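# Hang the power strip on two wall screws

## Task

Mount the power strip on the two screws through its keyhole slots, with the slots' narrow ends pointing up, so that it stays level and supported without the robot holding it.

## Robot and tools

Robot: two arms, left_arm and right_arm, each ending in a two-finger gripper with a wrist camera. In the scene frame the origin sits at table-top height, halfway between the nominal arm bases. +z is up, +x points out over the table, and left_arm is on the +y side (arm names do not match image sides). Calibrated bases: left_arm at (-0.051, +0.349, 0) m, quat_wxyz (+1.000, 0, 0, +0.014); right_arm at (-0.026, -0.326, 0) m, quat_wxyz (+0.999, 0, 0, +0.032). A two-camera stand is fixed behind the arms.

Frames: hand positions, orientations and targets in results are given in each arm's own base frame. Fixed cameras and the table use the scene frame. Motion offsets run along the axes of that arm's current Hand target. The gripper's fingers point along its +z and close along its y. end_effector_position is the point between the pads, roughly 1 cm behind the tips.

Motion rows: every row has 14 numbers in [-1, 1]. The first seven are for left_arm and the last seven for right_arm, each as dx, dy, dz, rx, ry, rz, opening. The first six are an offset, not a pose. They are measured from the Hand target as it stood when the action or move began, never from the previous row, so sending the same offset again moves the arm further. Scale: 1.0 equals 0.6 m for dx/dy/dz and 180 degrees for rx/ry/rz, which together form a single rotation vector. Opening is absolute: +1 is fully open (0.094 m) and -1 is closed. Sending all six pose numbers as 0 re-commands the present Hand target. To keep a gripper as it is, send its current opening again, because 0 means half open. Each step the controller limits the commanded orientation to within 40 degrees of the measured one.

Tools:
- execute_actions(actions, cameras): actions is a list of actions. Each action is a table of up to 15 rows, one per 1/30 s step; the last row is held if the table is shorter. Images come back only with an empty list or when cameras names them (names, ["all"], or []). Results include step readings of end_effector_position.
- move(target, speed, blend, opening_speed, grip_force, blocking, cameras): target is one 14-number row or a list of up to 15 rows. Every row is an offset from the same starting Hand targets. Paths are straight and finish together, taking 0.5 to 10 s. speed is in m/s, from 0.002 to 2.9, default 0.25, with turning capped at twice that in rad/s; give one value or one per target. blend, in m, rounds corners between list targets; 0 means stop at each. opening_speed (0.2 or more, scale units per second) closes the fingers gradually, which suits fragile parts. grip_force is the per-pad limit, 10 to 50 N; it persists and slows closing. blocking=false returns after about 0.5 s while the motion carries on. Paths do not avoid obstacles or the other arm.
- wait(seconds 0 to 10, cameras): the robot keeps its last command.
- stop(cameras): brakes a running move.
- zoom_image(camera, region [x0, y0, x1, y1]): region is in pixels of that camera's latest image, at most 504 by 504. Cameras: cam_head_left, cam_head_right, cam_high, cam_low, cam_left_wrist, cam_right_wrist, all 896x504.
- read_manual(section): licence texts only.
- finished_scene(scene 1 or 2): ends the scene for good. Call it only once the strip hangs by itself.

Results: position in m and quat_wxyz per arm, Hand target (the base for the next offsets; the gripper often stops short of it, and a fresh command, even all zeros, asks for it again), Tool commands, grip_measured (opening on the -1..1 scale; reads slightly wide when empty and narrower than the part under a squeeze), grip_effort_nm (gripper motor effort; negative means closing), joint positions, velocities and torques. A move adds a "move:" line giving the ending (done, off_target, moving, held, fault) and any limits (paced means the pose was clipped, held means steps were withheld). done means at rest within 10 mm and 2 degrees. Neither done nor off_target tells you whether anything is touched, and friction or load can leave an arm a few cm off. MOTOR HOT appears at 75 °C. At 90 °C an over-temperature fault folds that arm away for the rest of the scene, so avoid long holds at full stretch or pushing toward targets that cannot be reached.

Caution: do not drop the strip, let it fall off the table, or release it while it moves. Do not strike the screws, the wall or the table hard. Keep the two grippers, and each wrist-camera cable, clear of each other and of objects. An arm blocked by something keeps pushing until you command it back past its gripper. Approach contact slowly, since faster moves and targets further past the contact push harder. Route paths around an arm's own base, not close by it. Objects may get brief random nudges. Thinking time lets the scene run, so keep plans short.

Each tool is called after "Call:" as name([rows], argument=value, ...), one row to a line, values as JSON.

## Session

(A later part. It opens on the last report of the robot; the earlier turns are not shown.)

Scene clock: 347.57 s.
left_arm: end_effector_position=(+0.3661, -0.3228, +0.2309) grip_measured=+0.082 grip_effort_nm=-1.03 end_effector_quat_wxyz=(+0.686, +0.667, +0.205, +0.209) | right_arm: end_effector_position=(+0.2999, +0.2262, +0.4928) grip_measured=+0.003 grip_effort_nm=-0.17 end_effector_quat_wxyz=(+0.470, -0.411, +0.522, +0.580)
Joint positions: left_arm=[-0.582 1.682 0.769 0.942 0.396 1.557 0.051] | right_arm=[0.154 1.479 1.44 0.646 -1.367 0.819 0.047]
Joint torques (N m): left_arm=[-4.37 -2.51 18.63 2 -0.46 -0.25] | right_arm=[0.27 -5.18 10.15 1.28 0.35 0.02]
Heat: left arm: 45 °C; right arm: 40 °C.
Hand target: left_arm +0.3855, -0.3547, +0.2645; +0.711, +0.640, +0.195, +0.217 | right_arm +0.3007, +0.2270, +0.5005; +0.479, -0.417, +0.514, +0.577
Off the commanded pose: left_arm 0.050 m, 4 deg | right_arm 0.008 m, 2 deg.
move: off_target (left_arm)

Call:
wait(seconds=0, cameras=["cam_head_left","cam_head_right","cam_low","cam_high"])

Call:
zoom_image(camera="cam_head_left", region=[350, 190, 450, 290])

Call:
zoom_image(camera="cam_head_right", region=[350, 190, 450, 290])

Scene clock: 352.63 s.
left_arm: end_effector_position=(+0.3661, -0.3228, +0.2309) grip_measured=+0.082 grip_effort_nm=-1.03 end_effector_quat_wxyz=(+0.686, +0.667, +0.205, +0.208) | right_arm: end_effector_position=(+0.2999, +0.2262, +0.4928) grip_measured=+0.003 grip_effort_nm=-0.17 end_effector_quat_wxyz=(+0.470, -0.411, +0.522, +0.580)
Joint positions: left_arm=[-0.582 1.682 0.769 0.942 0.396 1.557 0.051] | right_arm=[0.154 1.479 1.44 0.646 -1.367 0.819 0.047]
Joint torques (N m): left_arm=[-4.37 -2.52 18.65 2 -0.47 -0.25] | right_arm=[0.17 -5.14 10.36 1.29 0.33 0.09]
Heat: left arm: 45 °C; right arm: 40 °C.
Hand target: left_arm +0.3855, -0.3547, +0.2645; +0.711, +0.640, +0.195, +0.217 | right_arm +0.3007, +0.2270, +0.5005; +0.479, -0.417, +0.514, +0.577
Tool commands: left_gripper/opening=-0.3 right_gripper/opening=+0.0
Off the commanded pose: left_arm 0.050 m, 4 deg | right_arm 0.008 m, 2 deg.
Images, in order (width x height): cam_head_left 896x504, cam_head_right 896x504, cam_high 896x504, cam_low 896x504.

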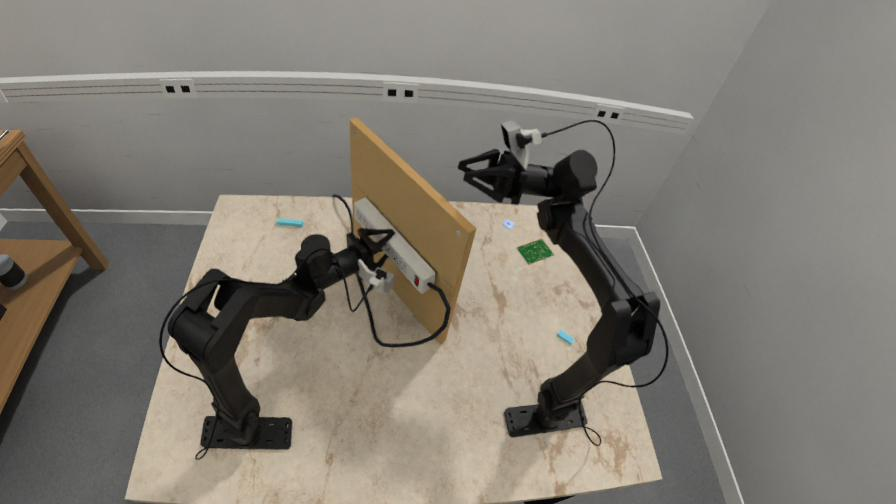

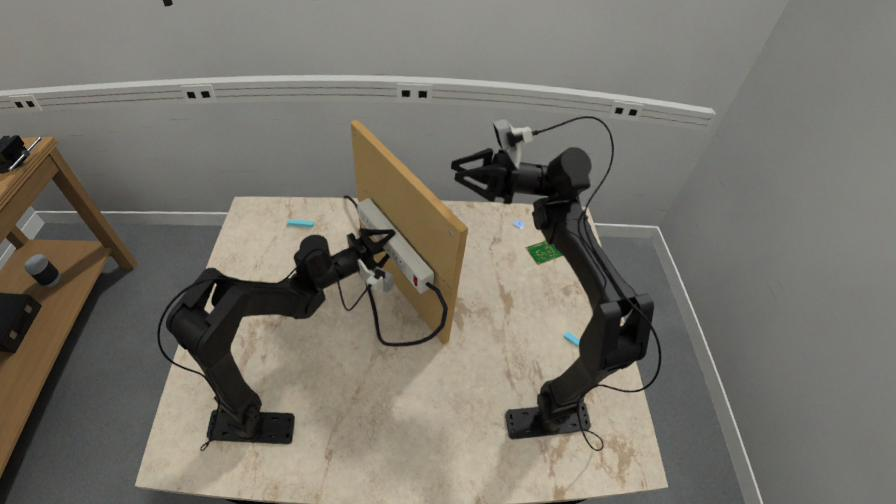

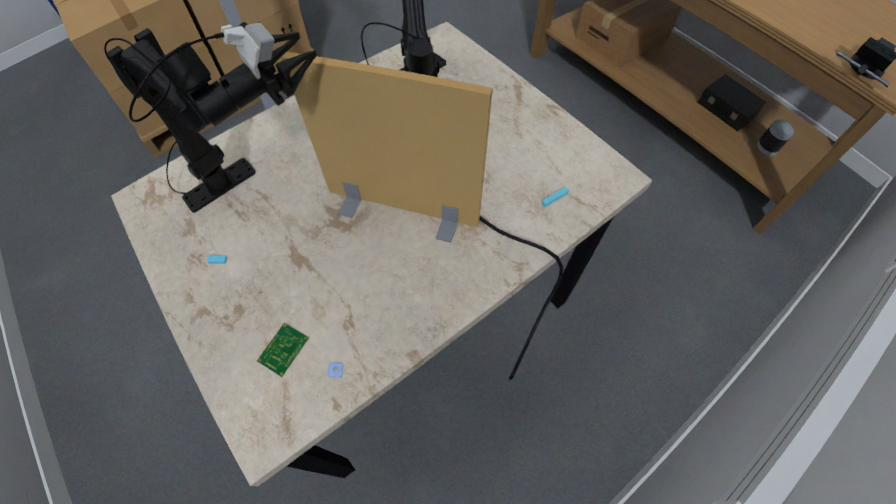

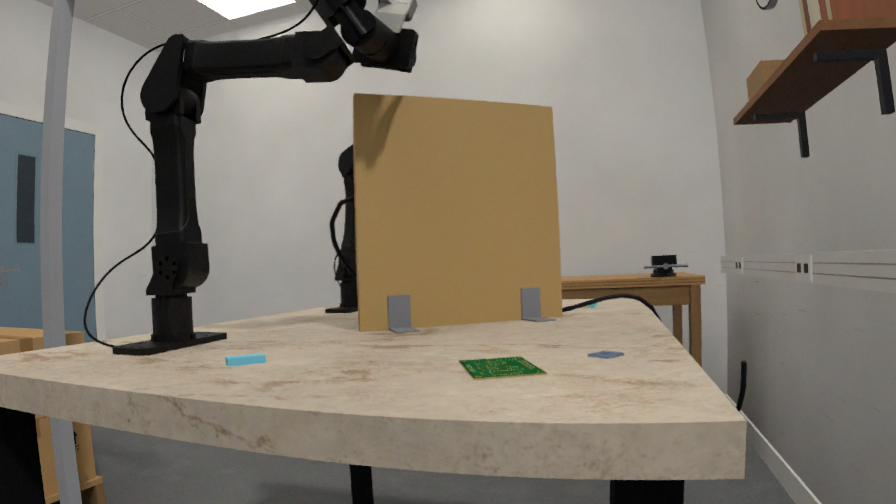

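Scaled by 5.040 from the camera's 896x504 image, which has a finer 1280x720 frame.

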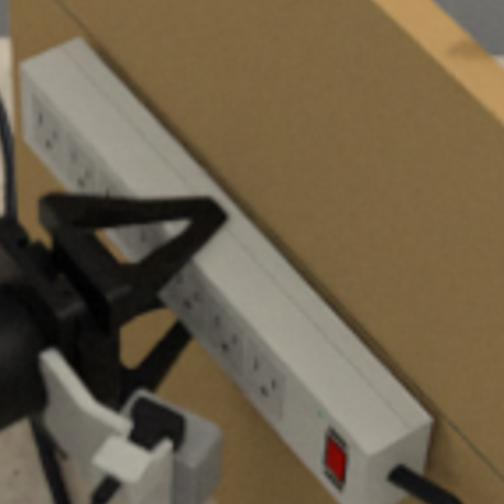

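Scaled by 5.040 from the camera's 896x504 image, which has a finer 1280x720 frame.

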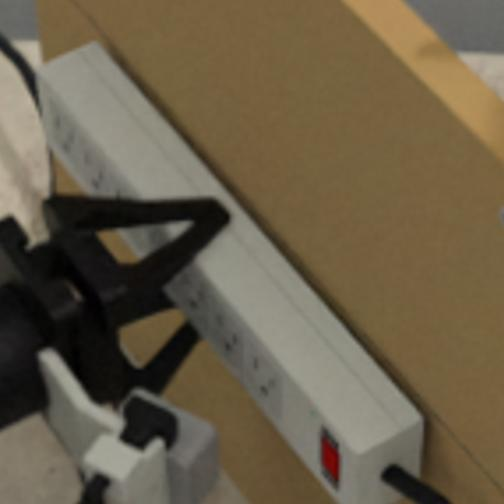

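Call:
move(target=[0,0.008,-0.079,0,0,0,-0.3,0,0,0,0,0,0,0], speed=0.08)

Call:
move([
  [0,0,0,0,0,0,-0.3,0.096,0.32,-0.02,0.3285,0.096,-0.0261,-0.9],
  [0,0,0,0,0,0,-0.3,0.318,0.239,0.102,0.3285,0.096,-0.0261,-0.9],
], speed=0.2, cameras=["cam_right_wrist","cam_head_left","cam_head_right"])

Scene clock: 403.00 s.
left_arm: end_effector_position=(+0.3636, -0.3190, +0.2366) grip_measured=+0.082 grip_effort_nm=-1.03 end_effector_quat_wxyz=(+0.685, +0.666, +0.206, +0.210) | right_arm: end_effector_position=(+0.2999, +0.2262, +0.4928) grip_measured=+0.003 grip_effort_nm=-0.17 end_effector_quat_wxyz=(+0.470, -0.411, +0.522, +0.580)
Joint positions: left_arm=[-0.578 1.651 0.762 0.919 0.395 1.557 0.051] | right_arm=[0.154 1.479 1.44 0.646 -1.367 0.819 0.047]
Joint torques (N m): left_arm=[0.36 -10.17 6.86 2.41 0.06 -0.26] | right_arm=[0.23 -5.3 10.21 1.3 0.32 0.1]
Heat: left arm: 47 °C; right arm: 41 °C.
Hand target: left_arm +0.3590, -0.3151, +0.2642; +0.711, +0.640, +0.195, +0.217 | right_arm +0.3007, +0.2270, +0.5005; +0.479, -0.417, +0.514, +0.577
Off the commanded pose: left_arm 0.028 m, 4 deg | right_arm 0.008 m, 2 deg.
move: off_target (left_arm)

Scene clock: 408.40 s.
left_arm: end_effector_position=(+0.3636, -0.3190, +0.2366) grip_measured=+0.082 grip_effort_nm=-1.03 end_effector_quat_wxyz=(+0.685, +0.666, +0.206, +0.210) | right_arm: end_effector_position=(+0.1210, +0.3151, +0.3470) grip_measured=-0.897 grip_effort_nm=-0.16 end_effector_quat_wxyz=(+0.560, -0.231, +0.779, +0.161)
Joint positions: left_arm=[-0.578 1.651 0.762 0.919 0.395 1.557 0.051] | right_arm=[1.669 1.219 1.305 -0.729 1.004 0.555 0.005]
Joint torques (N m): left_arm=[0.36 -10.17 6.86 2.41 0.05 -0.27] | right_arm=[-0.47 -5.9 6.2 1.71 0.36 -0.13]
Heat: left arm: 49 °C; right arm: 40 °C.
Hand target: left_arm +0.3590, -0.3151, +0.2642; +0.711, +0.640, +0.195, +0.217 | right_arm +0.1237, +0.3093, +0.3500; +0.565, -0.226, +0.777, +0.164
Off the commanded pose: left_arm 0.028 m, 4 deg | right_arm 0.007 m, 1 deg.
move: off_target (left_arm)
camera_calibration:
cam_right_wrist: T_world_to_cam=[[0.533283, -0.845927, -0.00413934, 0.203616], [-0.594491, -0.371285, -0.713252, 0.472265], [0.601822, 0.382826, -0.700895, 0.136462], [0, 0, 0, 1]] pos_world=[0.0900465, 0.295347, 0.433332]
Images, in order (width x height): cam_head_left 896x504, cam_head_right 896x504, cam_right_wrist 896x504.

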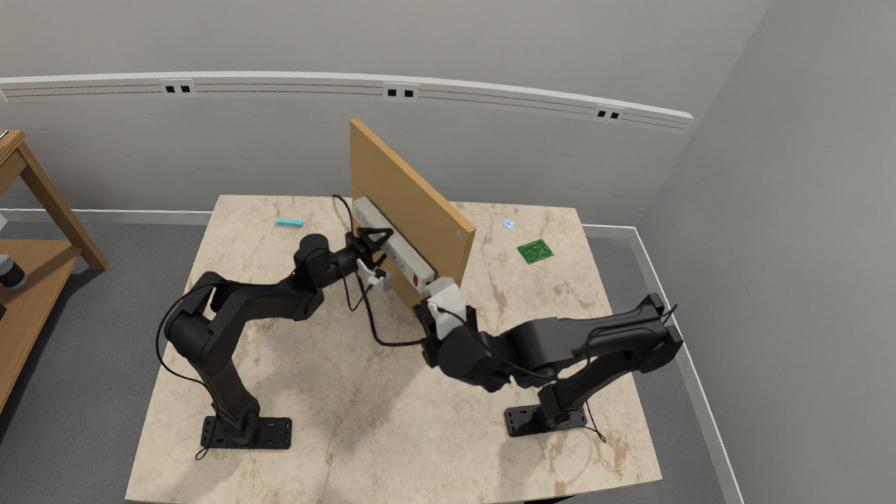

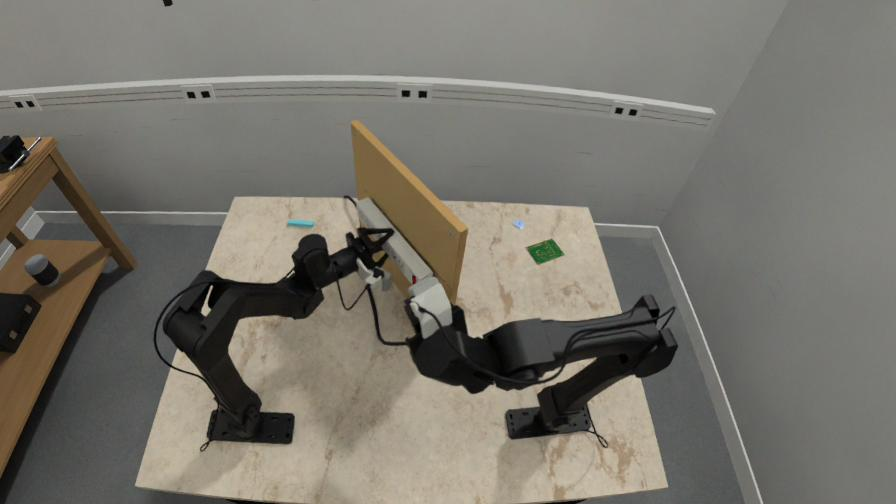

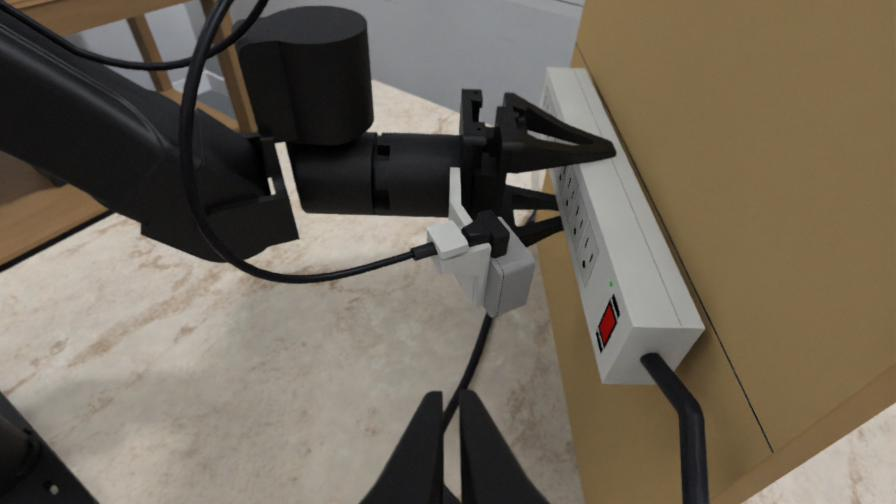

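Call:
move(target=[0,0.008,-0.08,0,0,0,-0.3,0,0,0,0,0,0,-0.9], speed=0.1, cameras=["cam_right_wrist"])

Call:
zoom_image(camera="cam_right_wrist", region=[480, 40, 780, 440])

Scene clock: 412.40 s.
left_arm: end_effector_position=(+0.3380, -0.2774, +0.2424) grip_measured=+0.082 grip_effort_nm=-1.03 end_effector_quat_wxyz=(+0.688, +0.662, +0.206, +0.216) | right_arm: end_effector_position=(+0.1210, +0.3151, +0.3471) grip_measured=-0.897 grip_effort_nm=-0.16 end_effector_quat_wxyz=(+0.560, -0.232, +0.779, +0.161)
Joint positions: left_arm=[-0.506 1.476 0.602 0.919 0.459 1.554 0.051] | right_arm=[1.669 1.219 1.305 -0.728 1.004 0.554 0.005]
Joint torques (N m): left_arm=[0.29 -8.14 6.79 2.33 0.13 -0.32] | right_arm=[-0.4 -5.72 6.37 1.67 0.41 -0.14]
Heat: left arm: 49 °C; right arm: 40 °C.
Hand target: left_arm +0.3320, -0.2751, +0.2641; +0.711, +0.640, +0.195, +0.217 | right_arm +0.1237, +0.3093, +0.3500; +0.565, -0.226, +0.777, +0.164
Off the commanded pose: left_arm 0.022 m, 4 deg | right_arm 0.007 m, 1 deg.
move: off_target (left_arm)
camera_calibration:
cam_right_wrist: T_world_to_cam=[[0.533448, -0.845823, -0.00403078, 0.203608], [-0.594131, -0.37131, -0.713538, 0.472473], [0.60203, 0.383031, -0.700605, 0.136288], [0, 0, 0, 1]] pos_world=[0.090047, 0.295447, 0.433432]
Images, in order (width x height): cam_right_wrist 896x504.

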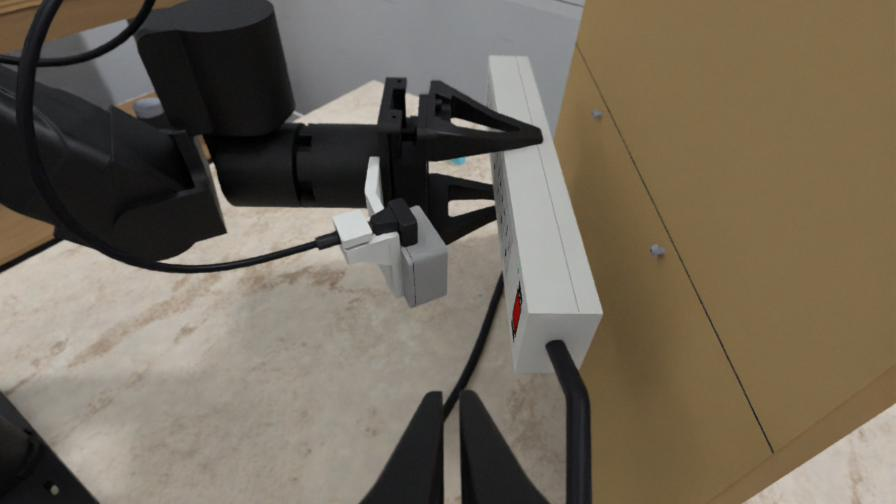

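Scaled by 1.260 from the camera's 896x504 image, which has a finer 1280x720 frame.

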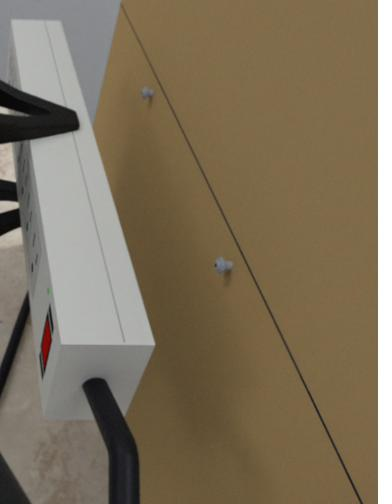

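Call:
move(target=[0.018,-0.008,0.055,0.012,-0.003,0,-0.3,0,0,0,0,0,0,-0.9], speed=0.1, cameras=["cam_right_wrist"])

Call:
zoom_image(camera="cam_right_wrist", region=[480, 40, 780, 440])

Scene clock: 431.47 s.
left_arm: end_effector_position=(+0.3583, -0.2891, +0.2367) grip_measured=+0.082 grip_effort_nm=-1.03 end_effector_quat_wxyz=(+0.676, +0.674, +0.213, +0.207) | right_arm: end_effector_position=(+0.1210, +0.3151, +0.3471) grip_measured=-0.897 grip_effort_nm=-0.16 end_effector_quat_wxyz=(+0.560, -0.232, +0.779, +0.161)
Joint positions: left_arm=[-0.506 1.554 0.699 0.854 0.461 1.562 0.051] | right_arm=[1.669 1.219 1.305 -0.728 1.004 0.554 0.005]
Joint torques (N m): left_arm=[-0.9 -6.16 10.58 2.28 0.1 -0.23] | right_arm=[-0.39 -5.9 6.23 1.7 0.39 -0.11]
Heat: left arm: 51 °C; right arm: 38 °C.
Hand target: left_arm +0.3595, -0.2967, +0.2627; +0.700, +0.654, +0.195, +0.211 | right_arm +0.1237, +0.3093, +0.3500; +0.565, -0.226, +0.777, +0.164
Off the commanded pose: left_arm 0.027 m, 4 deg | right_arm 0.007 m, 1 deg.
move: off_target (left_arm)
camera_calibration:
cam_right_wrist: T_world_to_cam=[[0.533448, -0.845823, -0.00403078, 0.203608], [-0.594131, -0.37131, -0.713538, 0.472473], [0.60203, 0.383031, -0.700605, 0.136288], [0, 0, 0, 1]] pos_world=[0.090047, 0.295447, 0.433432]
Images, in order (width x height): cam_right_wrist 896x504.

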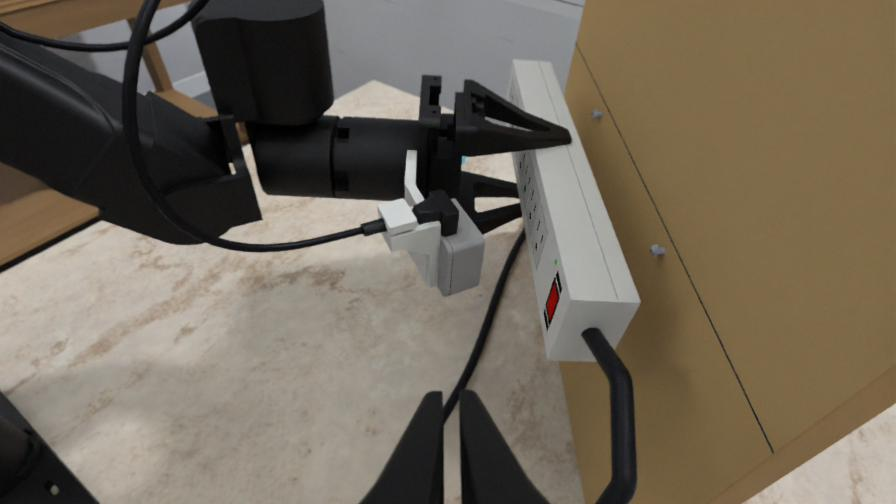

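Scaled by 1.260 from the camera's 896x504 image, which has a finer 1280x720 frame.

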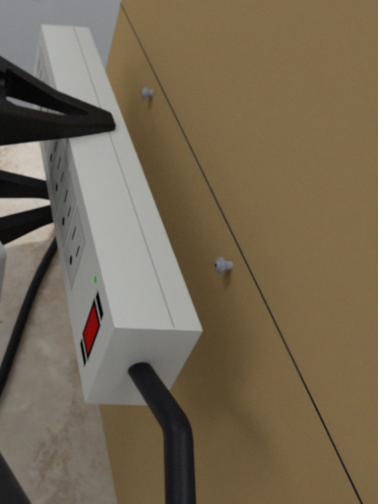

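Call:
move(target=[0.002,-0.001,0.05,0,0,0,-0.3,0,0,0,0,0,0,-0.9], speed=0.06, cameras=["cam_right_wrist"])

Call:
zoom_image(camera="cam_right_wrist", region=[500, 40, 760, 390])

Scene clock: 438.93 s.
left_arm: end_effector_position=(+0.3742, -0.3138, +0.2368) grip_measured=+0.082 grip_effort_nm=-1.03 end_effector_quat_wxyz=(+0.675, +0.677, +0.210, +0.204) | right_arm: end_effector_position=(+0.1210, +0.3151, +0.3471) grip_measured=-0.897 grip_effort_nm=-0.16 end_effector_quat_wxyz=(+0.560, -0.232, +0.779, +0.161)
Joint positions: left_arm=[-0.544 1.651 0.805 0.84 0.433 1.565 0.051] | right_arm=[1.669 1.219 1.305 -0.728 1.004 0.554 0.005]
Joint torques (N m): left_arm=[-0.91 -7.04 10.82 2.31 0.01 -0.22] | right_arm=[-0.34 -5.83 6.3 1.67 0.38 -0.1]
Heat: left arm: 52 °C; right arm: 38 °C.
Hand target: left_arm +0.3771, -0.3211, +0.2641; +0.700, +0.654, +0.195, +0.211 | right_arm +0.1237, +0.3093, +0.3500; +0.565, -0.226, +0.777, +0.164
Off the commanded pose: left_arm 0.028 m, 4 deg | right_arm 0.007 m, 1 deg.
move: off_target (left_arm)
camera_calibration:
cam_right_wrist: T_world_to_cam=[[0.533448, -0.845823, -0.00403078, 0.203608], [-0.594131, -0.37131, -0.713538, 0.472473], [0.60203, 0.383031, -0.700605, 0.136288], [0, 0, 0, 1]] pos_world=[0.090047, 0.295447, 0.433432]
Images, in order (width x height): cam_right_wrist 896x504.

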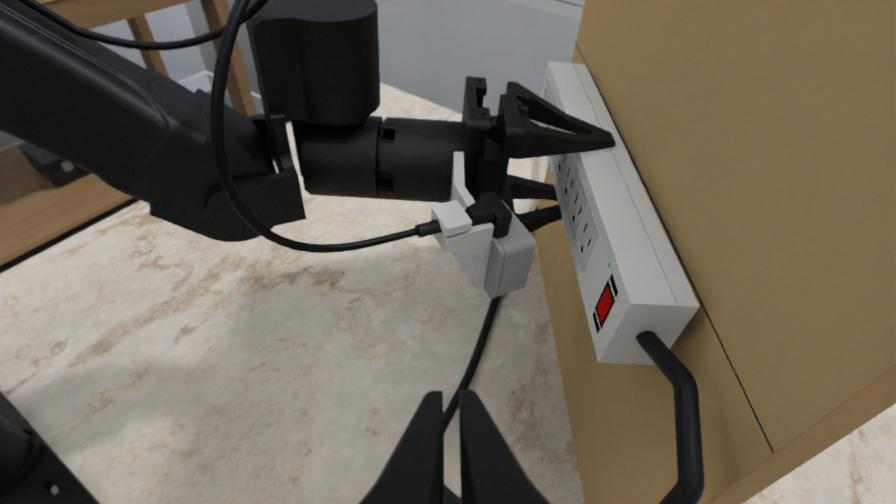

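Scaled by 1.440 from the camera's 896x504 image, which has a finer 1280x720 frame.

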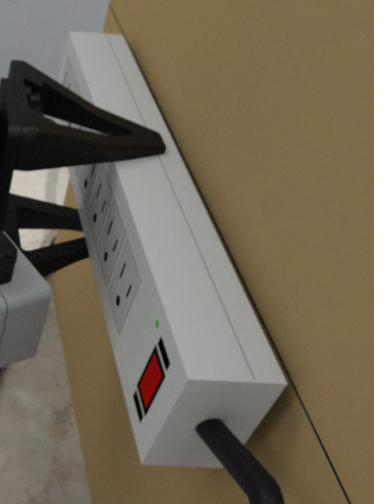

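Call:
move(target=[0,0.009,0,0,0,0.0035,-0.3,0,0,0,0,0,0,-0.9], speed=0.04)

Call:
move(target=[0,-0.001,0.022,0,0,0,-0.3,0,0,0,0,0,0,-0.9], speed=0.04, cameras=["cam_right_wrist"])

Call:
zoom_image(camera="cam_right_wrist", region=[500, 40, 760, 390])

Scene clock: 455.07 s.
left_arm: end_effector_position=(+0.3756, -0.3143, +0.2359) grip_measured=+0.082 grip_effort_nm=-1.03 end_effector_quat_wxyz=(+0.671, +0.681, +0.210, +0.205) | right_arm: end_effector_position=(+0.1210, +0.3151, +0.3471) grip_measured=-0.897 grip_effort_nm=-0.16 end_effector_quat_wxyz=(+0.560, -0.232, +0.779, +0.161)
Joint positions: left_arm=[-0.544 1.651 0.814 0.819 0.431 1.575 0.051] | right_arm=[1.669 1.219 1.305 -0.728 1.004 0.554 0.005]
Joint torques (N m): left_arm=[-0.87 -8.27 10.88 2.31 0.03 -0.21] | right_arm=[-0.32 -5.94 6.35 1.69 0.38 -0.11]
Heat: left arm: 50 °C; right arm: 37 °C.
Hand target: left_arm +0.3768, -0.3209, +0.2695; +0.698, +0.655, +0.192, +0.214 | right_arm +0.1237, +0.3093, +0.3500; +0.565, -0.226, +0.777, +0.164
Off the commanded pose: left_arm 0.034 m, 5 deg | right_arm 0.007 m, 1 deg.
move: off_target (left_arm)

Scene clock: 455.77 s.
left_arm: end_effector_position=(+0.3766, -0.3147, +0.2363) grip_measured=+0.082 grip_effort_nm=-1.03 end_effector_quat_wxyz=(+0.670, +0.682, +0.211, +0.205) | right_arm: end_effector_position=(+0.1210, +0.3151, +0.3471) grip_measured=-0.897 grip_effort_nm=-0.17 end_effector_quat_wxyz=(+0.560, -0.232, +0.779, +0.161)
Joint positions: left_arm=[-0.545 1.651 0.82 0.81 0.428 1.577 0.051] | right_arm=[1.669 1.219 1.305 -0.728 1.004 0.554 0.005]
Joint torques (N m): left_arm=[-2.33 -5.46 13.87 2.32 -0.09 -0.23] | right_arm=[-0.43 -5.78 6.39 1.71 0.38 -0.09]
Heat: left arm: 50 °C; right arm: 37 °C.
Hand target: left_arm +0.3841, -0.3319, +0.2699; +0.698, +0.655, +0.192, +0.214 | right_arm +0.1237, +0.3093, +0.3500; +0.565, -0.226, +0.777, +0.164
Off the commanded pose: left_arm 0.038 m, 5 deg | right_arm 0.007 m, 1 deg.
move: off_target (left_arm)
camera_calibration:
cam_right_wrist: T_world_to_cam=[[0.533448, -0.845823, -0.00403078, 0.203608], [-0.594131, -0.37131, -0.713538, 0.472473], [0.60203, 0.383031, -0.700605, 0.136288], [0, 0, 0, 1]] pos_world=[0.090047, 0.295447, 0.433432]
Images, in order (width x height): cam_right_wrist 896x504.

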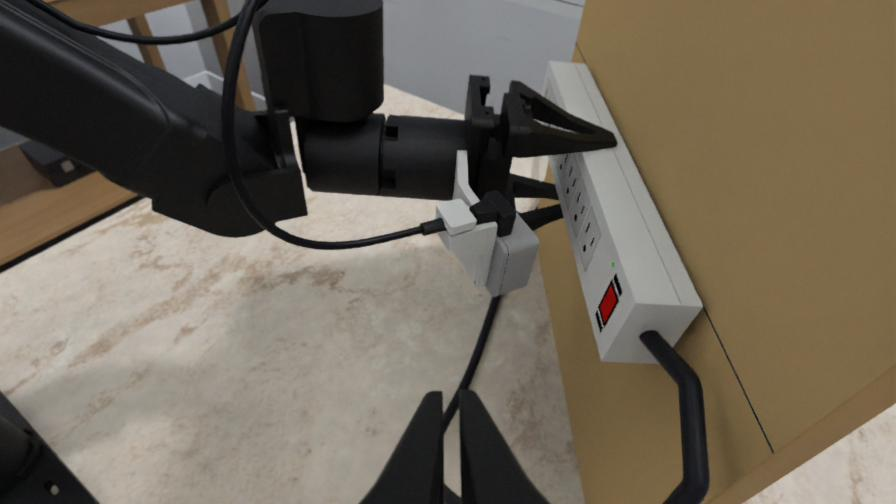

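Scaled by 1.440 from the camera's 896x504 image, which has a finer 1280x720 frame.

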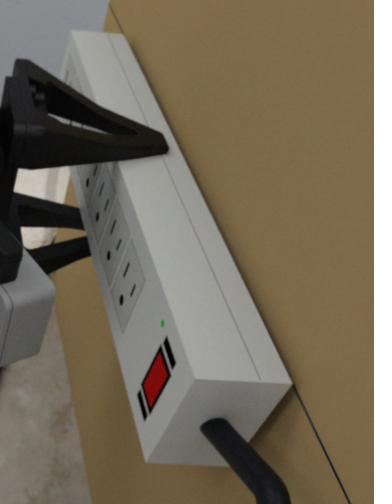

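Call:
move(target=[0,0.001,-0.035,0,0,0,-0.3,0,0,0,0,0,0,-0.9], speed=0.05)

Call:
move(target=[0,0.014,0,0,0,0,-0.3,0,0,0,0,0,0,-0.9], speed=0.05)

Scene clock: 459.13 s.
left_arm: end_effector_position=(+0.3763, -0.3145, +0.2365) grip_measured=+0.082 grip_effort_nm=-1.03 end_effector_quat_wxyz=(+0.670, +0.682, +0.210, +0.204) | right_arm: end_effector_position=(+0.1210, +0.3151, +0.3471) grip_measured=-0.897 grip_effort_nm=-0.16 end_effector_quat_wxyz=(+0.560, -0.232, +0.779, +0.161)
Joint positions: left_arm=[-0.544 1.65 0.82 0.809 0.432 1.577 0.051] | right_arm=[1.669 1.219 1.305 -0.728 1.004 0.554 0.005]
Joint torques (N m): left_arm=[-0.01 -9.95 8.21 2.43 0.11 -0.23] | right_arm=[-0.39 -5.82 6.41 1.7 0.34 -0.12]
Heat: left arm: 51 °C; right arm: 37 °C.
Hand target: left_arm +0.3726, -0.3143, +0.2689; +0.698, +0.655, +0.192, +0.214 | right_arm +0.1237, +0.3093, +0.3500; +0.565, -0.226, +0.777, +0.164
Off the commanded pose: left_arm 0.033 m, 5 deg | right_arm 0.007 m, 1 deg.
move: off_target (left_arm)

Scene clock: 460.10 s.
left_arm: end_effector_position=(+0.3746, -0.3134, +0.2384) grip_measured=+0.082 grip_effort_nm=-1.03 end_effector_quat_wxyz=(+0.668, +0.684, +0.212, +0.203) | right_arm: end_effector_position=(+0.1210, +0.3151, +0.3471) grip_measured=-0.897 grip_effort_nm=-0.17 end_effector_quat_wxyz=(+0.560, -0.232, +0.779, +0.161)
Joint positions: left_arm=[-0.544 1.634 0.82 0.785 0.432 1.577 0.051] | right_arm=[1.669 1.219 1.305 -0.728 1.004 0.554 0.005]
Joint torques (N m): left_arm=[0.08 -10.36 9.61 2.32 0.13 -0.23] | right_arm=[-0.47 -5.93 6.26 1.71 0.39 -0.11]
Heat: left arm: 51 °C; right arm: 37 °C.
Hand target: left_arm +0.3722, -0.3139, +0.2773; +0.698, +0.655, +0.192, +0.214 | right_arm +0.1237, +0.3093, +0.3500; +0.565, -0.226, +0.777, +0.164
Off the commanded pose: left_arm 0.039 m, 6 deg | right_arm 0.007 m, 1 deg.
move: off_target (left_arm)

Call:
move(target=[0,0.01,-0.002,-0.014,0,0,-0.3,0,0,0,0,0,0,-0.9], speed=0.05)

Call:
move(target=[0,-0.003,0.03,0,0,0,-0.3,0,0,0,0,0,0,-0.9], speed=0.05)

Scene clock: 463.13 s.
left_arm: end_effector_position=(+0.3745, -0.3136, +0.2486) grip_measured=+0.082 grip_effort_nm=-1.03 end_effector_quat_wxyz=(+0.680, +0.672, +0.205, +0.209) | right_arm: end_effector_position=(+0.1210, +0.3151, +0.3471) grip_measured=-0.897 grip_effort_nm=-0.16 end_effector_quat_wxyz=(+0.560, -0.232, +0.779, +0.161)
Joint positions: left_arm=[-0.544 1.634 0.82 0.828 0.433 1.568 0.051] | right_arm=[1.669 1.219 1.305 -0.728 1.004 0.554 0.005]
Joint torques (N m): left_arm=[0.21 -9.5 8.43 2.56 0.11 -0.33] | right_arm=[-0.42 -5.7 6.32 1.67 0.41 -0.09]
Heat: left arm: 52 °C; right arm: 37 °C.
Hand target: left_arm +0.3712, -0.3126, +0.2832; +0.713, +0.640, +0.187, +0.219 | right_arm +0.1237, +0.3093, +0.3500; +0.565, -0.226, +0.777, +0.164
Off the commanded pose: left_arm 0.035 m, 6 deg | right_arm 0.007 m, 1 deg.
move: off_target (left_arm)

Scene clock: 463.83 s.
left_arm: end_effector_position=(+0.3758, -0.3140, +0.2484) grip_measured=+0.082 grip_effort_nm=-1.03 end_effector_quat_wxyz=(+0.680, +0.672, +0.206, +0.211) | right_arm: end_effector_position=(+0.1210, +0.3151, +0.3471) grip_measured=-0.897 grip_effort_nm=-0.17 end_effector_quat_wxyz=(+0.560, -0.232, +0.779, +0.161)
Joint positions: left_arm=[-0.545 1.638 0.824 0.829 0.428 1.567 0.051] | right_arm=[1.669 1.219 1.305 -0.728 1.004 0.554 0.005]
Joint torques (N m): left_arm=[-1.87 -5.72 12.9 2.51 -0.06 -0.32] | right_arm=[-0.43 -5.93 6.38 1.69 0.36 -0.08]
Heat: left arm: 52 °C; right arm: 37 °C.
Hand target: left_arm +0.3811, -0.3278, +0.2834; +0.713, +0.640, +0.187, +0.218 | right_arm +0.1237, +0.3093, +0.3500; +0.565, -0.226, +0.777, +0.164
Off the commanded pose: left_arm 0.038 m, 6 deg | right_arm 0.007 m, 1 deg.
move: off_target (left_arm)

Call:
move(target=[0,-0.008,0.002,0,0,0,-0.3,0,0,0,0,0,0,-0.9], speed=0.03)

Call:
move(target=[0,-0.008,0.002,0,0,0,-0.3,0,0,0,0,0,0,-0.9], speed=0.03)

Call:
move(target=[0,-0.008,0.002,0.003,0,0,-0.3,0,0,0,0,0,0,-0.9], speed=0.03, cameras=["cam_right_wrist"])

Call:
zoom_image(camera="cam_right_wrist", region=[500, 40, 760, 390])

Scene clock: 468.20 s.
left_arm: end_effector_position=(+0.3761, -0.3143, +0.2485) grip_measured=+0.082 grip_effort_nm=-1.03 end_effector_quat_wxyz=(+0.681, +0.670, +0.205, +0.211) | right_arm: end_effector_position=(+0.1210, +0.3151, +0.3471) grip_measured=-0.897 grip_effort_nm=-0.16 end_effector_quat_wxyz=(+0.560, -0.232, +0.779, +0.161)
Joint positions: left_arm=[-0.545 1.642 0.824 0.837 0.428 1.567 0.051] | right_arm=[1.669 1.219 1.305 -0.728 1.004 0.554 0.005]
Joint torques (N m): left_arm=[-2.06 -4.74 12.64 2.61 -0.09 -0.31] | right_arm=[-0.35 -5.86 6.34 1.67 0.38 -0.11]
Heat: left arm: 53 °C; right arm: 37 °C.
Hand target: left_arm +0.3821, -0.3292, +0.2788; +0.713, +0.640, +0.187, +0.218 | right_arm +0.1237, +0.3093, +0.3500; +0.565, -0.226, +0.777, +0.164
Off the commanded pose: left_arm 0.034 m, 5 deg | right_arm 0.007 m, 1 deg.
move: off_target (left_arm)

Scene clock: 468.97 s.
left_arm: end_effector_position=(+0.3764, -0.3144, +0.2486) grip_measured=+0.082 grip_effort_nm=-1.03 end_effector_quat_wxyz=(+0.684, +0.669, +0.202, +0.210) | right_arm: end_effector_position=(+0.1210, +0.3151, +0.3471) grip_measured=-0.897 grip_effort_nm=-0.17 end_effector_quat_wxyz=(+0.560, -0.232, +0.779, +0.161)
Joint positions: left_arm=[-0.541 1.649 0.824 0.85 0.438 1.565 0.051] | right_arm=[1.669 1.219 1.305 -0.728 1.004 0.554 0.005]
Joint torques (N m): left_arm=[-2.58 -3.99 12.37 2.66 -0.22 -0.29] | right_arm=[-0.32 -5.82 6.35 1.69 0.34 -0.12]
Heat: left arm: 53 °C; right arm: 37 °C.
Hand target: left_arm +0.3832, -0.3305, +0.2742; +0.713, +0.640, +0.187, +0.219 | right_arm +0.1237, +0.3093, +0.3500; +0.565, -0.226, +0.777, +0.164
Off the commanded pose: left_arm 0.031 m, 5 deg | right_arm 0.007 m, 1 deg.
move: off_target (left_arm)

Scene clock: 469.67 s.
left_arm: end_effector_position=(+0.3766, -0.3146, +0.2478) grip_measured=+0.082 grip_effort_nm=-1.03 end_effector_quat_wxyz=(+0.685, +0.669, +0.202, +0.208) | right_arm: end_effector_position=(+0.1210, +0.3151, +0.3471) grip_measured=-0.897 grip_effort_nm=-0.16 end_effector_quat_wxyz=(+0.560, -0.232, +0.779, +0.161)
Joint positions: left_arm=[-0.54 1.653 0.824 0.856 0.443 1.561 0.051] | right_arm=[1.669 1.219 1.305 -0.728 1.004 0.554 0.005]
Joint torques (N m): left_arm=[-2.97 -3.48 12.45 2.61 -0.29 -0.21] | right_arm=[-0.4 -5.75 6.3 1.7 0.36 -0.08]
Heat: left arm: 53 °C; right arm: 37 °C.
Hand target: left_arm +0.3842, -0.3320, +0.2694; +0.710, +0.643, +0.188, +0.218 | right_arm +0.1237, +0.3093, +0.3500; +0.565, -0.226, +0.777, +0.164
Off the commanded pose: left_arm 0.029 m, 5 deg | right_arm 0.007 m, 1 deg.
move: off_target (left_arm)
camera_calibration:
cam_right_wrist: T_world_to_cam=[[0.533448, -0.845823, -0.00403078, 0.203608], [-0.594131, -0.37131, -0.713538, 0.472473], [0.60203, 0.383031, -0.700605, 0.136288], [0, 0, 0, 1]] pos_world=[0.090047, 0.295447, 0.433432]
Images, in order (width x height): cam_right_wrist 896x504.

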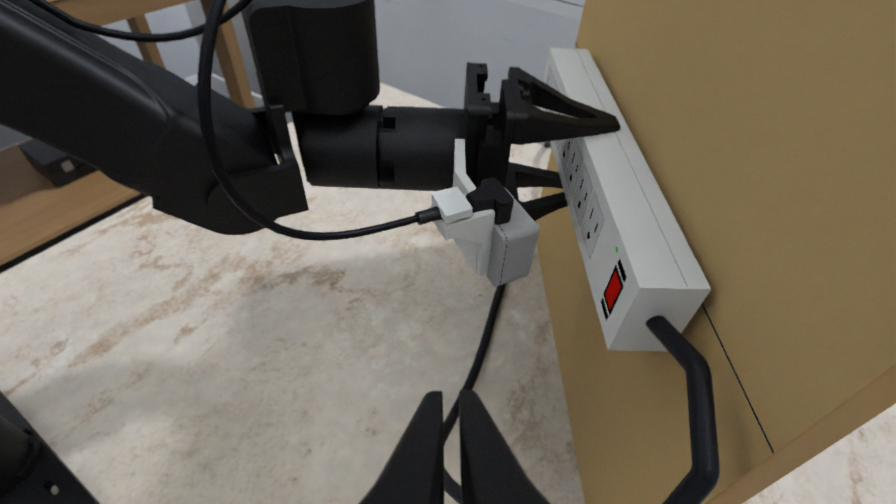

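Scaled by 1.440 from the camera's 896x504 image, which has a finer 1280x720 frame.

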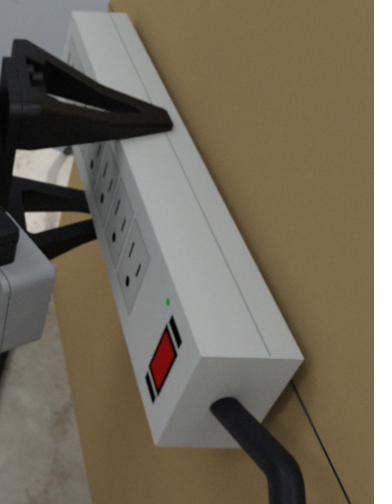

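Call:
move(target=[-0.001,0,-0.034,0.004,0,0,-0.3,0,0,0,0,0,0,-0.9], speed=0.05)

Call:
move(target=[-0.01,0.0,0.0,0.002,0,0,-0.3,0,0,0,0,0,0,-0.9], speed=0.05, cameras=["cam_right_wrist"])

Call:
zoom_image(camera="cam_right_wrist", region=[500, 40, 760, 390])

Scene clock: 475.93 s.
left_arm: end_effector_position=(+0.3770, -0.3131, +0.2467) grip_measured=+0.082 grip_effort_nm=-1.03 end_effector_quat_wxyz=(+0.684, +0.668, +0.203, +0.213) | right_arm: end_effector_position=(+0.1210, +0.3151, +0.3471) grip_measured=-0.897 grip_effort_nm=-0.17 end_effector_quat_wxyz=(+0.560, -0.232, +0.779, +0.161)
Joint positions: left_arm=[-0.539 1.653 0.817 0.865 0.435 1.566 0.051] | right_arm=[1.669 1.219 1.305 -0.728 1.004 0.554 0.005]
Joint torques (N m): left_arm=[-0.66 -8.42 7.56 2.4 0.04 -0.22] | right_arm=[-0.36 -5.93 6.31 1.69 0.39 -0.11]
Heat: left arm: 54 °C; right arm: 37 °C.
Hand target: left_arm +0.3726, -0.3153, +0.2673; +0.705, +0.648, +0.190, +0.216 | right_arm +0.1237, +0.3093, +0.3500; +0.565, -0.226, +0.777, +0.164
Off the commanded pose: left_arm 0.021 m, 4 deg | right_arm 0.007 m, 1 deg.
move: off_target (left_arm)

Scene clock: 476.63 s.
left_arm: end_effector_position=(+0.3773, -0.3133, +0.2457) grip_measured=+0.082 grip_effort_nm=-1.03 end_effector_quat_wxyz=(+0.682, +0.668, +0.205, +0.216) | right_arm: end_effector_position=(+0.1210, +0.3151, +0.3471) grip_measured=-0.897 grip_effort_nm=-0.16 end_effector_quat_wxyz=(+0.560, -0.232, +0.779, +0.161)
Joint positions: left_arm=[-0.544 1.653 0.815 0.865 0.423 1.57 0.051] | right_arm=[1.669 1.219 1.305 -0.728 1.004 0.554 0.005]
Joint torques (N m): left_arm=[-1.89 -9.52 7.19 2.28 0 -0.22] | right_arm=[-0.47 -5.76 6.3 1.69 0.36 -0.11]
Heat: left arm: 54 °C; right arm: 37 °C.
Hand target: left_arm +0.3675, -0.3186, +0.2673; +0.703, +0.650, +0.190, +0.216 | right_arm +0.1237, +0.3093, +0.3500; +0.565, -0.226, +0.777, +0.164
Off the commanded pose: left_arm 0.024 m, 4 deg | right_arm 0.007 m, 1 deg.
move: off_target (left_arm)
camera_calibration:
cam_right_wrist: T_world_to_cam=[[0.533448, -0.845823, -0.00403078, 0.203608], [-0.594131, -0.37131, -0.713538, 0.472473], [0.60203, 0.383031, -0.700605, 0.136288], [0, 0, 0, 1]] pos_world=[0.090047, 0.295447, 0.433432]
Images, in order (width x height): cam_right_wrist 896x504.

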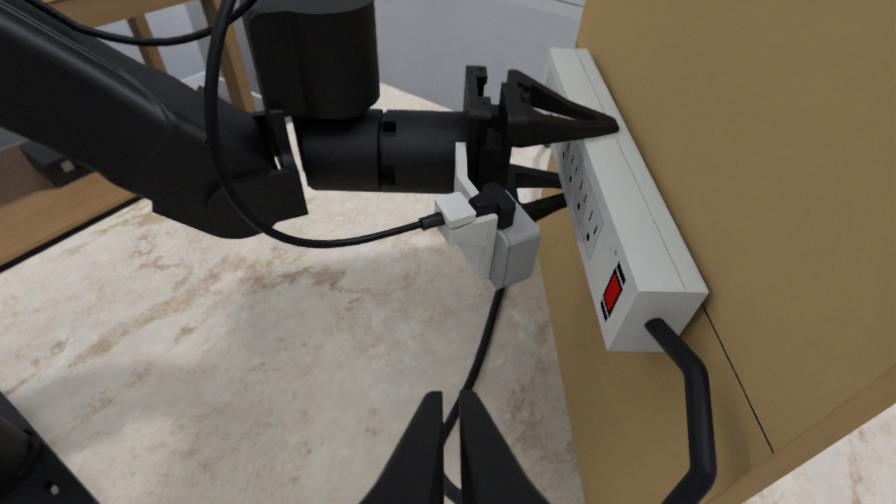

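Scaled by 1.440 from the camera's 896x504 image, which has a finer 1280x720 frame.

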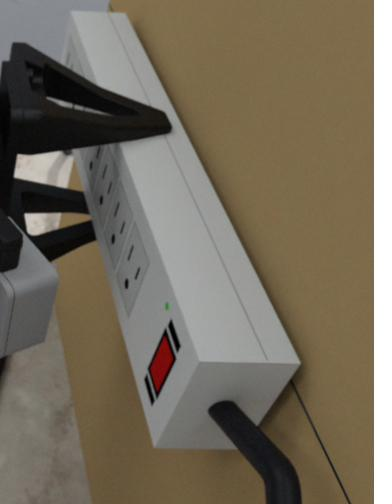

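Call:
move(target=[-0.008,0.0,-0.012,0.003,0,0,-0.3,0,0,0,0,0,0,-0.9], speed=0.05)

Scene clock: 479.00 s.
left_arm: end_effector_position=(+0.3679, -0.3146, +0.2405) grip_measured=+0.082 grip_effort_nm=-1.03 end_effector_quat_wxyz=(+0.677, +0.675, +0.205, +0.210) | right_arm: end_effector_position=(+0.1210, +0.3151, +0.3471) grip_measured=-0.897 grip_effort_nm=-0.16 end_effector_quat_wxyz=(+0.560, -0.232, +0.779, +0.161)
Joint positions: left_arm=[-0.558 1.629 0.788 0.846 0.416 1.575 0.051] | right_arm=[1.669 1.219 1.305 -0.728 1.004 0.554 0.005]
Joint torques (N m): left_arm=[-0.94 -10.26 7.01 2.33 0.02 -0.23] | right_arm=[-0.5 -5.83 6.2 1.74 0.38 -0.14]
Heat: left arm: 54 °C; right arm: 37 °C.
Hand target: left_arm +0.3597, -0.3152, +0.2666; +0.700, +0.653, +0.191, +0.215 | right_arm +0.1237, +0.3093, +0.3500; +0.565, -0.226, +0.777, +0.164
Off the commanded pose: left_arm 0.027 m, 4 deg | right_arm 0.007 m, 1 deg.
move: off_target (left_arm)

Call:
move(target=[0.003,0.009,0.0,-0.002,0,0,-0.3,0,0,0,0,0,0,-0.9], speed=0.05)

Call:
move(target=[0.00,0.003,0.018,0,0,0,-0.3,0,0,0,0,0,0,-0.9], speed=0.05, cameras=["cam_right_wrist"])

Call:
zoom_image(camera="cam_right_wrist", region=[500, 40, 760, 390])

Scene clock: 482.80 s.
left_arm: end_effector_position=(+0.3670, -0.3140, +0.2422) grip_measured=+0.082 grip_effort_nm=-1.03 end_effector_quat_wxyz=(+0.676, +0.676, +0.206, +0.210) | right_arm: end_effector_position=(+0.1210, +0.3151, +0.3471) grip_measured=-0.897 grip_effort_nm=-0.17 end_effector_quat_wxyz=(+0.560, -0.232, +0.779, +0.161)
Joint positions: left_arm=[-0.558 1.62 0.788 0.835 0.416 1.575 0.051] | right_arm=[1.669 1.219 1.305 -0.728 1.004 0.554 0.005]
Joint torques (N m): left_arm=[-0.39 -10.15 7.82 2.34 0.07 -0.25] | right_arm=[-0.34 -5.86 6.34 1.72 0.36 -0.13]
Heat: left arm: 53 °C; right arm: 37 °C.
Hand target: left_arm +0.3608, -0.3139, +0.2722; +0.703, +0.651, +0.190, +0.216 | right_arm +0.1237, +0.3093, +0.3500; +0.565, -0.226, +0.777, +0.164
Off the commanded pose: left_arm 0.030 m, 5 deg | right_arm 0.007 m, 1 deg.
move: off_target (left_arm)

Scene clock: 483.60 s.
left_arm: end_effector_position=(+0.3655, -0.3161, +0.2390) grip_measured=+0.082 grip_effort_nm=-1.03 end_effector_quat_wxyz=(+0.673, +0.679, +0.208, +0.206) | right_arm: end_effector_position=(+0.1210, +0.3151, +0.3471) grip_measured=-0.897 grip_effort_nm=-0.16 end_effector_quat_wxyz=(+0.560, -0.232, +0.779, +0.161)
Joint positions: left_arm=[-0.566 1.62 0.788 0.821 0.41 1.575 0.051] | right_arm=[1.669 1.219 1.305 -0.728 1.004 0.554 0.005]
Joint torques (N m): left_arm=[-0.94 -8.13 11.06 2.32 0.02 -0.24] | right_arm=[-0.44 -5.94 6.16 1.72 0.36 -0.09]
Heat: left arm: 53 °C; right arm: 37 °C.
Hand target: left_arm +0.3666, -0.3228, +0.2749; +0.703, +0.651, +0.190, +0.216 | right_arm +0.1237, +0.3093, +0.3500; +0.565, -0.226, +0.777, +0.164
Off the commanded pose: left_arm 0.036 m, 5 deg | right_arm 0.007 m, 1 deg.
move: off_target (left_arm)
camera_calibration:
cam_right_wrist: T_world_to_cam=[[0.533448, -0.845823, -0.00403078, 0.203608], [-0.594131, -0.37131, -0.713538, 0.472473], [0.60203, 0.383031, -0.700605, 0.136288], [0, 0, 0, 1]] pos_world=[0.090047, 0.295447, 0.433432]
Images, in order (width x height): cam_right_wrist 896x504.

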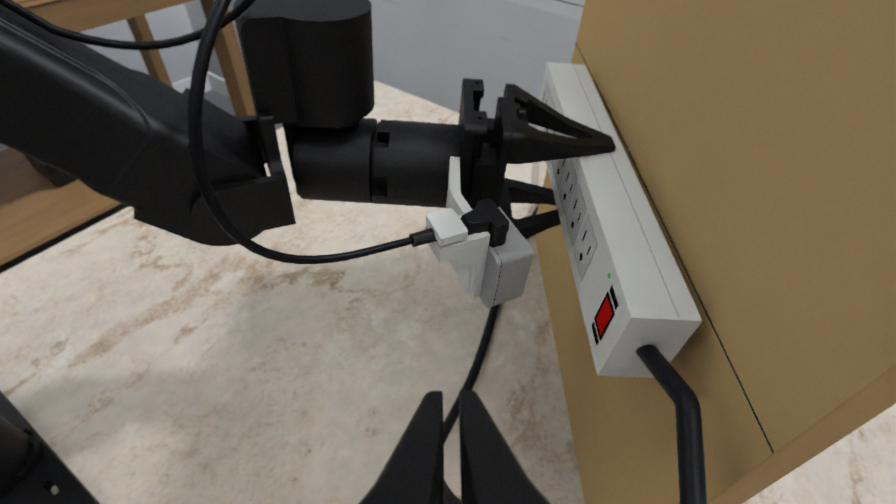

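Scaled by 1.440 from the camera's 896x504 image, which has a finer 1280x720 frame.

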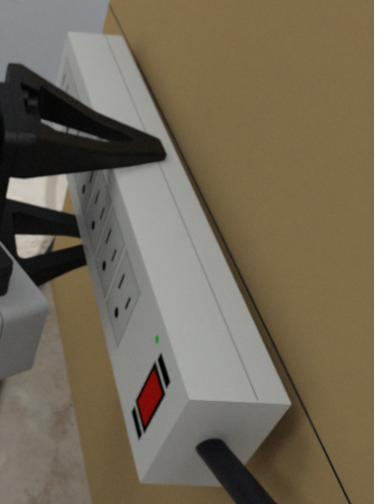

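Call:
move(target=[0.01,0.012,-0.002,-0.004,0,0,-0.3,0,0,0,0,0,0,-0.9], speed=0.05)

Scene clock: 487.80 s.
left_arm: end_effector_position=(+0.3685, -0.3157, +0.2449) grip_measured=+0.082 grip_effort_nm=-1.03 end_effector_quat_wxyz=(+0.676, +0.676, +0.206, +0.209) | right_arm: end_effector_position=(+0.1210, +0.3151, +0.3471) grip_measured=-0.897 grip_effort_nm=-0.16 end_effector_quat_wxyz=(+0.560, -0.232, +0.779, +0.161)
Joint positions: left_arm=[-0.56 1.62 0.804 0.816 0.416 1.575 0.051] | right_arm=[1.669 1.219 1.305 -0.728 1.004 0.554 0.005]
Joint torques (N m): left_arm=[0.29 -8.51 10.95 2.33 0.11 -0.3] | right_arm=[-0.36 -5.79 6.41 1.73 0.39 -0.13]
Heat: left arm: 53 °C; right arm: 37 °C.
Hand target: left_arm +0.3705, -0.3181, +0.2820; +0.707, +0.647, +0.189, +0.217 | right_arm +0.1237, +0.3093, +0.3500; +0.565, -0.226, +0.777, +0.164
Off the commanded pose: left_arm 0.037 m, 5 deg | right_arm 0.007 m, 1 deg.
move: off_target (left_arm)

Call:
move(target=[0.005,0.001,0.025,0,0,0,-0.3,0,0,0,0,0,0,-0.9], speed=0.05)

Call:
move(target=[0,0.0,0.012,0,0,0,-0.3,0,0,0,0,0,0,-0.9], speed=0.05, cameras=["cam_right_wrist"])

Call:
zoom_image(camera="cam_right_wrist", region=[500, 40, 760, 390])

Scene clock: 491.20 s.
left_arm: end_effector_position=(+0.3716, -0.3170, +0.2505) grip_measured=+0.082 grip_effort_nm=-1.03 end_effector_quat_wxyz=(+0.677, +0.675, +0.204, +0.210) | right_arm: end_effector_position=(+0.1210, +0.3151, +0.3471) grip_measured=-0.897 grip_effort_nm=-0.17 end_effector_quat_wxyz=(+0.560, -0.232, +0.779, +0.161)
Joint positions: left_arm=[-0.557 1.623 0.827 0.802 0.42 1.575 0.051] | right_arm=[1.669 1.219 1.305 -0.728 1.004 0.554 0.005]
Joint torques (N m): left_arm=[-0.91 -5.19 13.9 2.34 -0.01 -0.29] | right_arm=[-0.49 -5.82 6.43 1.68 0.35 -0.14]
Heat: left arm: 53 °C; right arm: 37 °C.
Hand target: left_arm +0.3812, -0.3289, +0.2840; +0.707, +0.647, +0.189, +0.217 | right_arm +0.1237, +0.3093, +0.3500; +0.565, -0.226, +0.777, +0.164
Off the commanded pose: left_arm 0.037 m, 5 deg | right_arm 0.007 m, 1 deg.
move: off_target (left_arm)

Scene clock: 491.90 s.
left_arm: end_effector_position=(+0.3718, -0.3174, +0.2502) grip_measured=+0.082 grip_effort_nm=-1.03 end_effector_quat_wxyz=(+0.678, +0.676, +0.203, +0.208) | right_arm: end_effector_position=(+0.1210, +0.3151, +0.3471) grip_measured=-0.897 grip_effort_nm=-0.16 end_effector_quat_wxyz=(+0.560, -0.232, +0.779, +0.161)
Joint positions: left_arm=[-0.556 1.625 0.829 0.801 0.425 1.575 0.051] | right_arm=[1.669 1.219 1.305 -0.728 1.004 0.554 0.005]
Joint torques (N m): left_arm=[-1.84 -3.97 15.57 2.31 -0.13 -0.3] | right_arm=[-0.46 -5.91 6.28 1.72 0.34 -0.09]
Heat: left arm: 53 °C; right arm: 37 °C.
Hand target: left_arm +0.3852, -0.3349, +0.2846; +0.707, +0.647, +0.189, +0.217 | right_arm +0.1237, +0.3093, +0.3500; +0.565, -0.226, +0.777, +0.164
Off the commanded pose: left_arm 0.041 m, 5 deg | right_arm 0.007 m, 1 deg.
move: off_target (left_arm)
camera_calibration:
cam_right_wrist: T_world_to_cam=[[0.533448, -0.845823, -0.00403078, 0.203608], [-0.594131, -0.37131, -0.713538, 0.472473], [0.60203, 0.383031, -0.700605, 0.136288], [0, 0, 0, 1]] pos_world=[0.090047, 0.295447, 0.433432]
Images, in order (width x height): cam_right_wrist 896x504.

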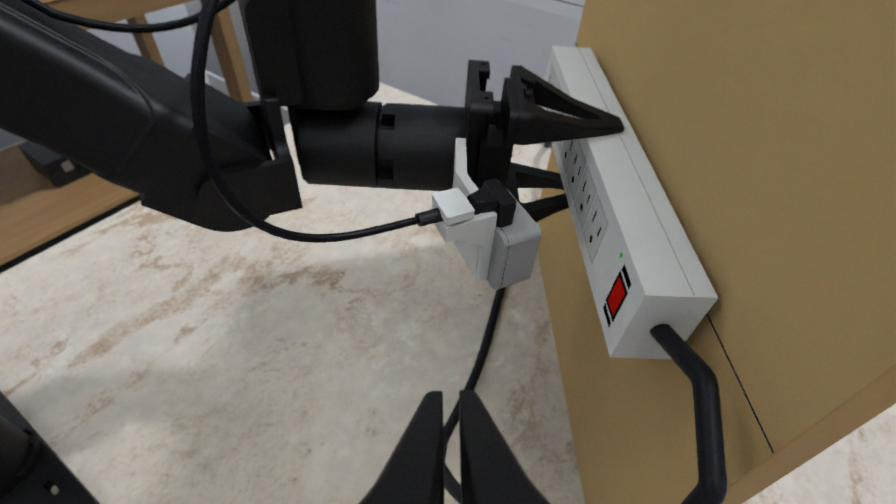

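Scaled by 1.440 from the camera's 896x504 image, which has a finer 1280x720 frame.

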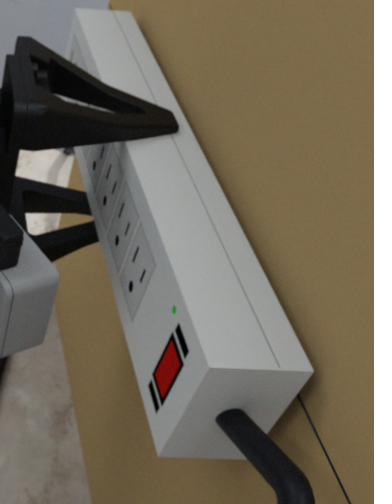

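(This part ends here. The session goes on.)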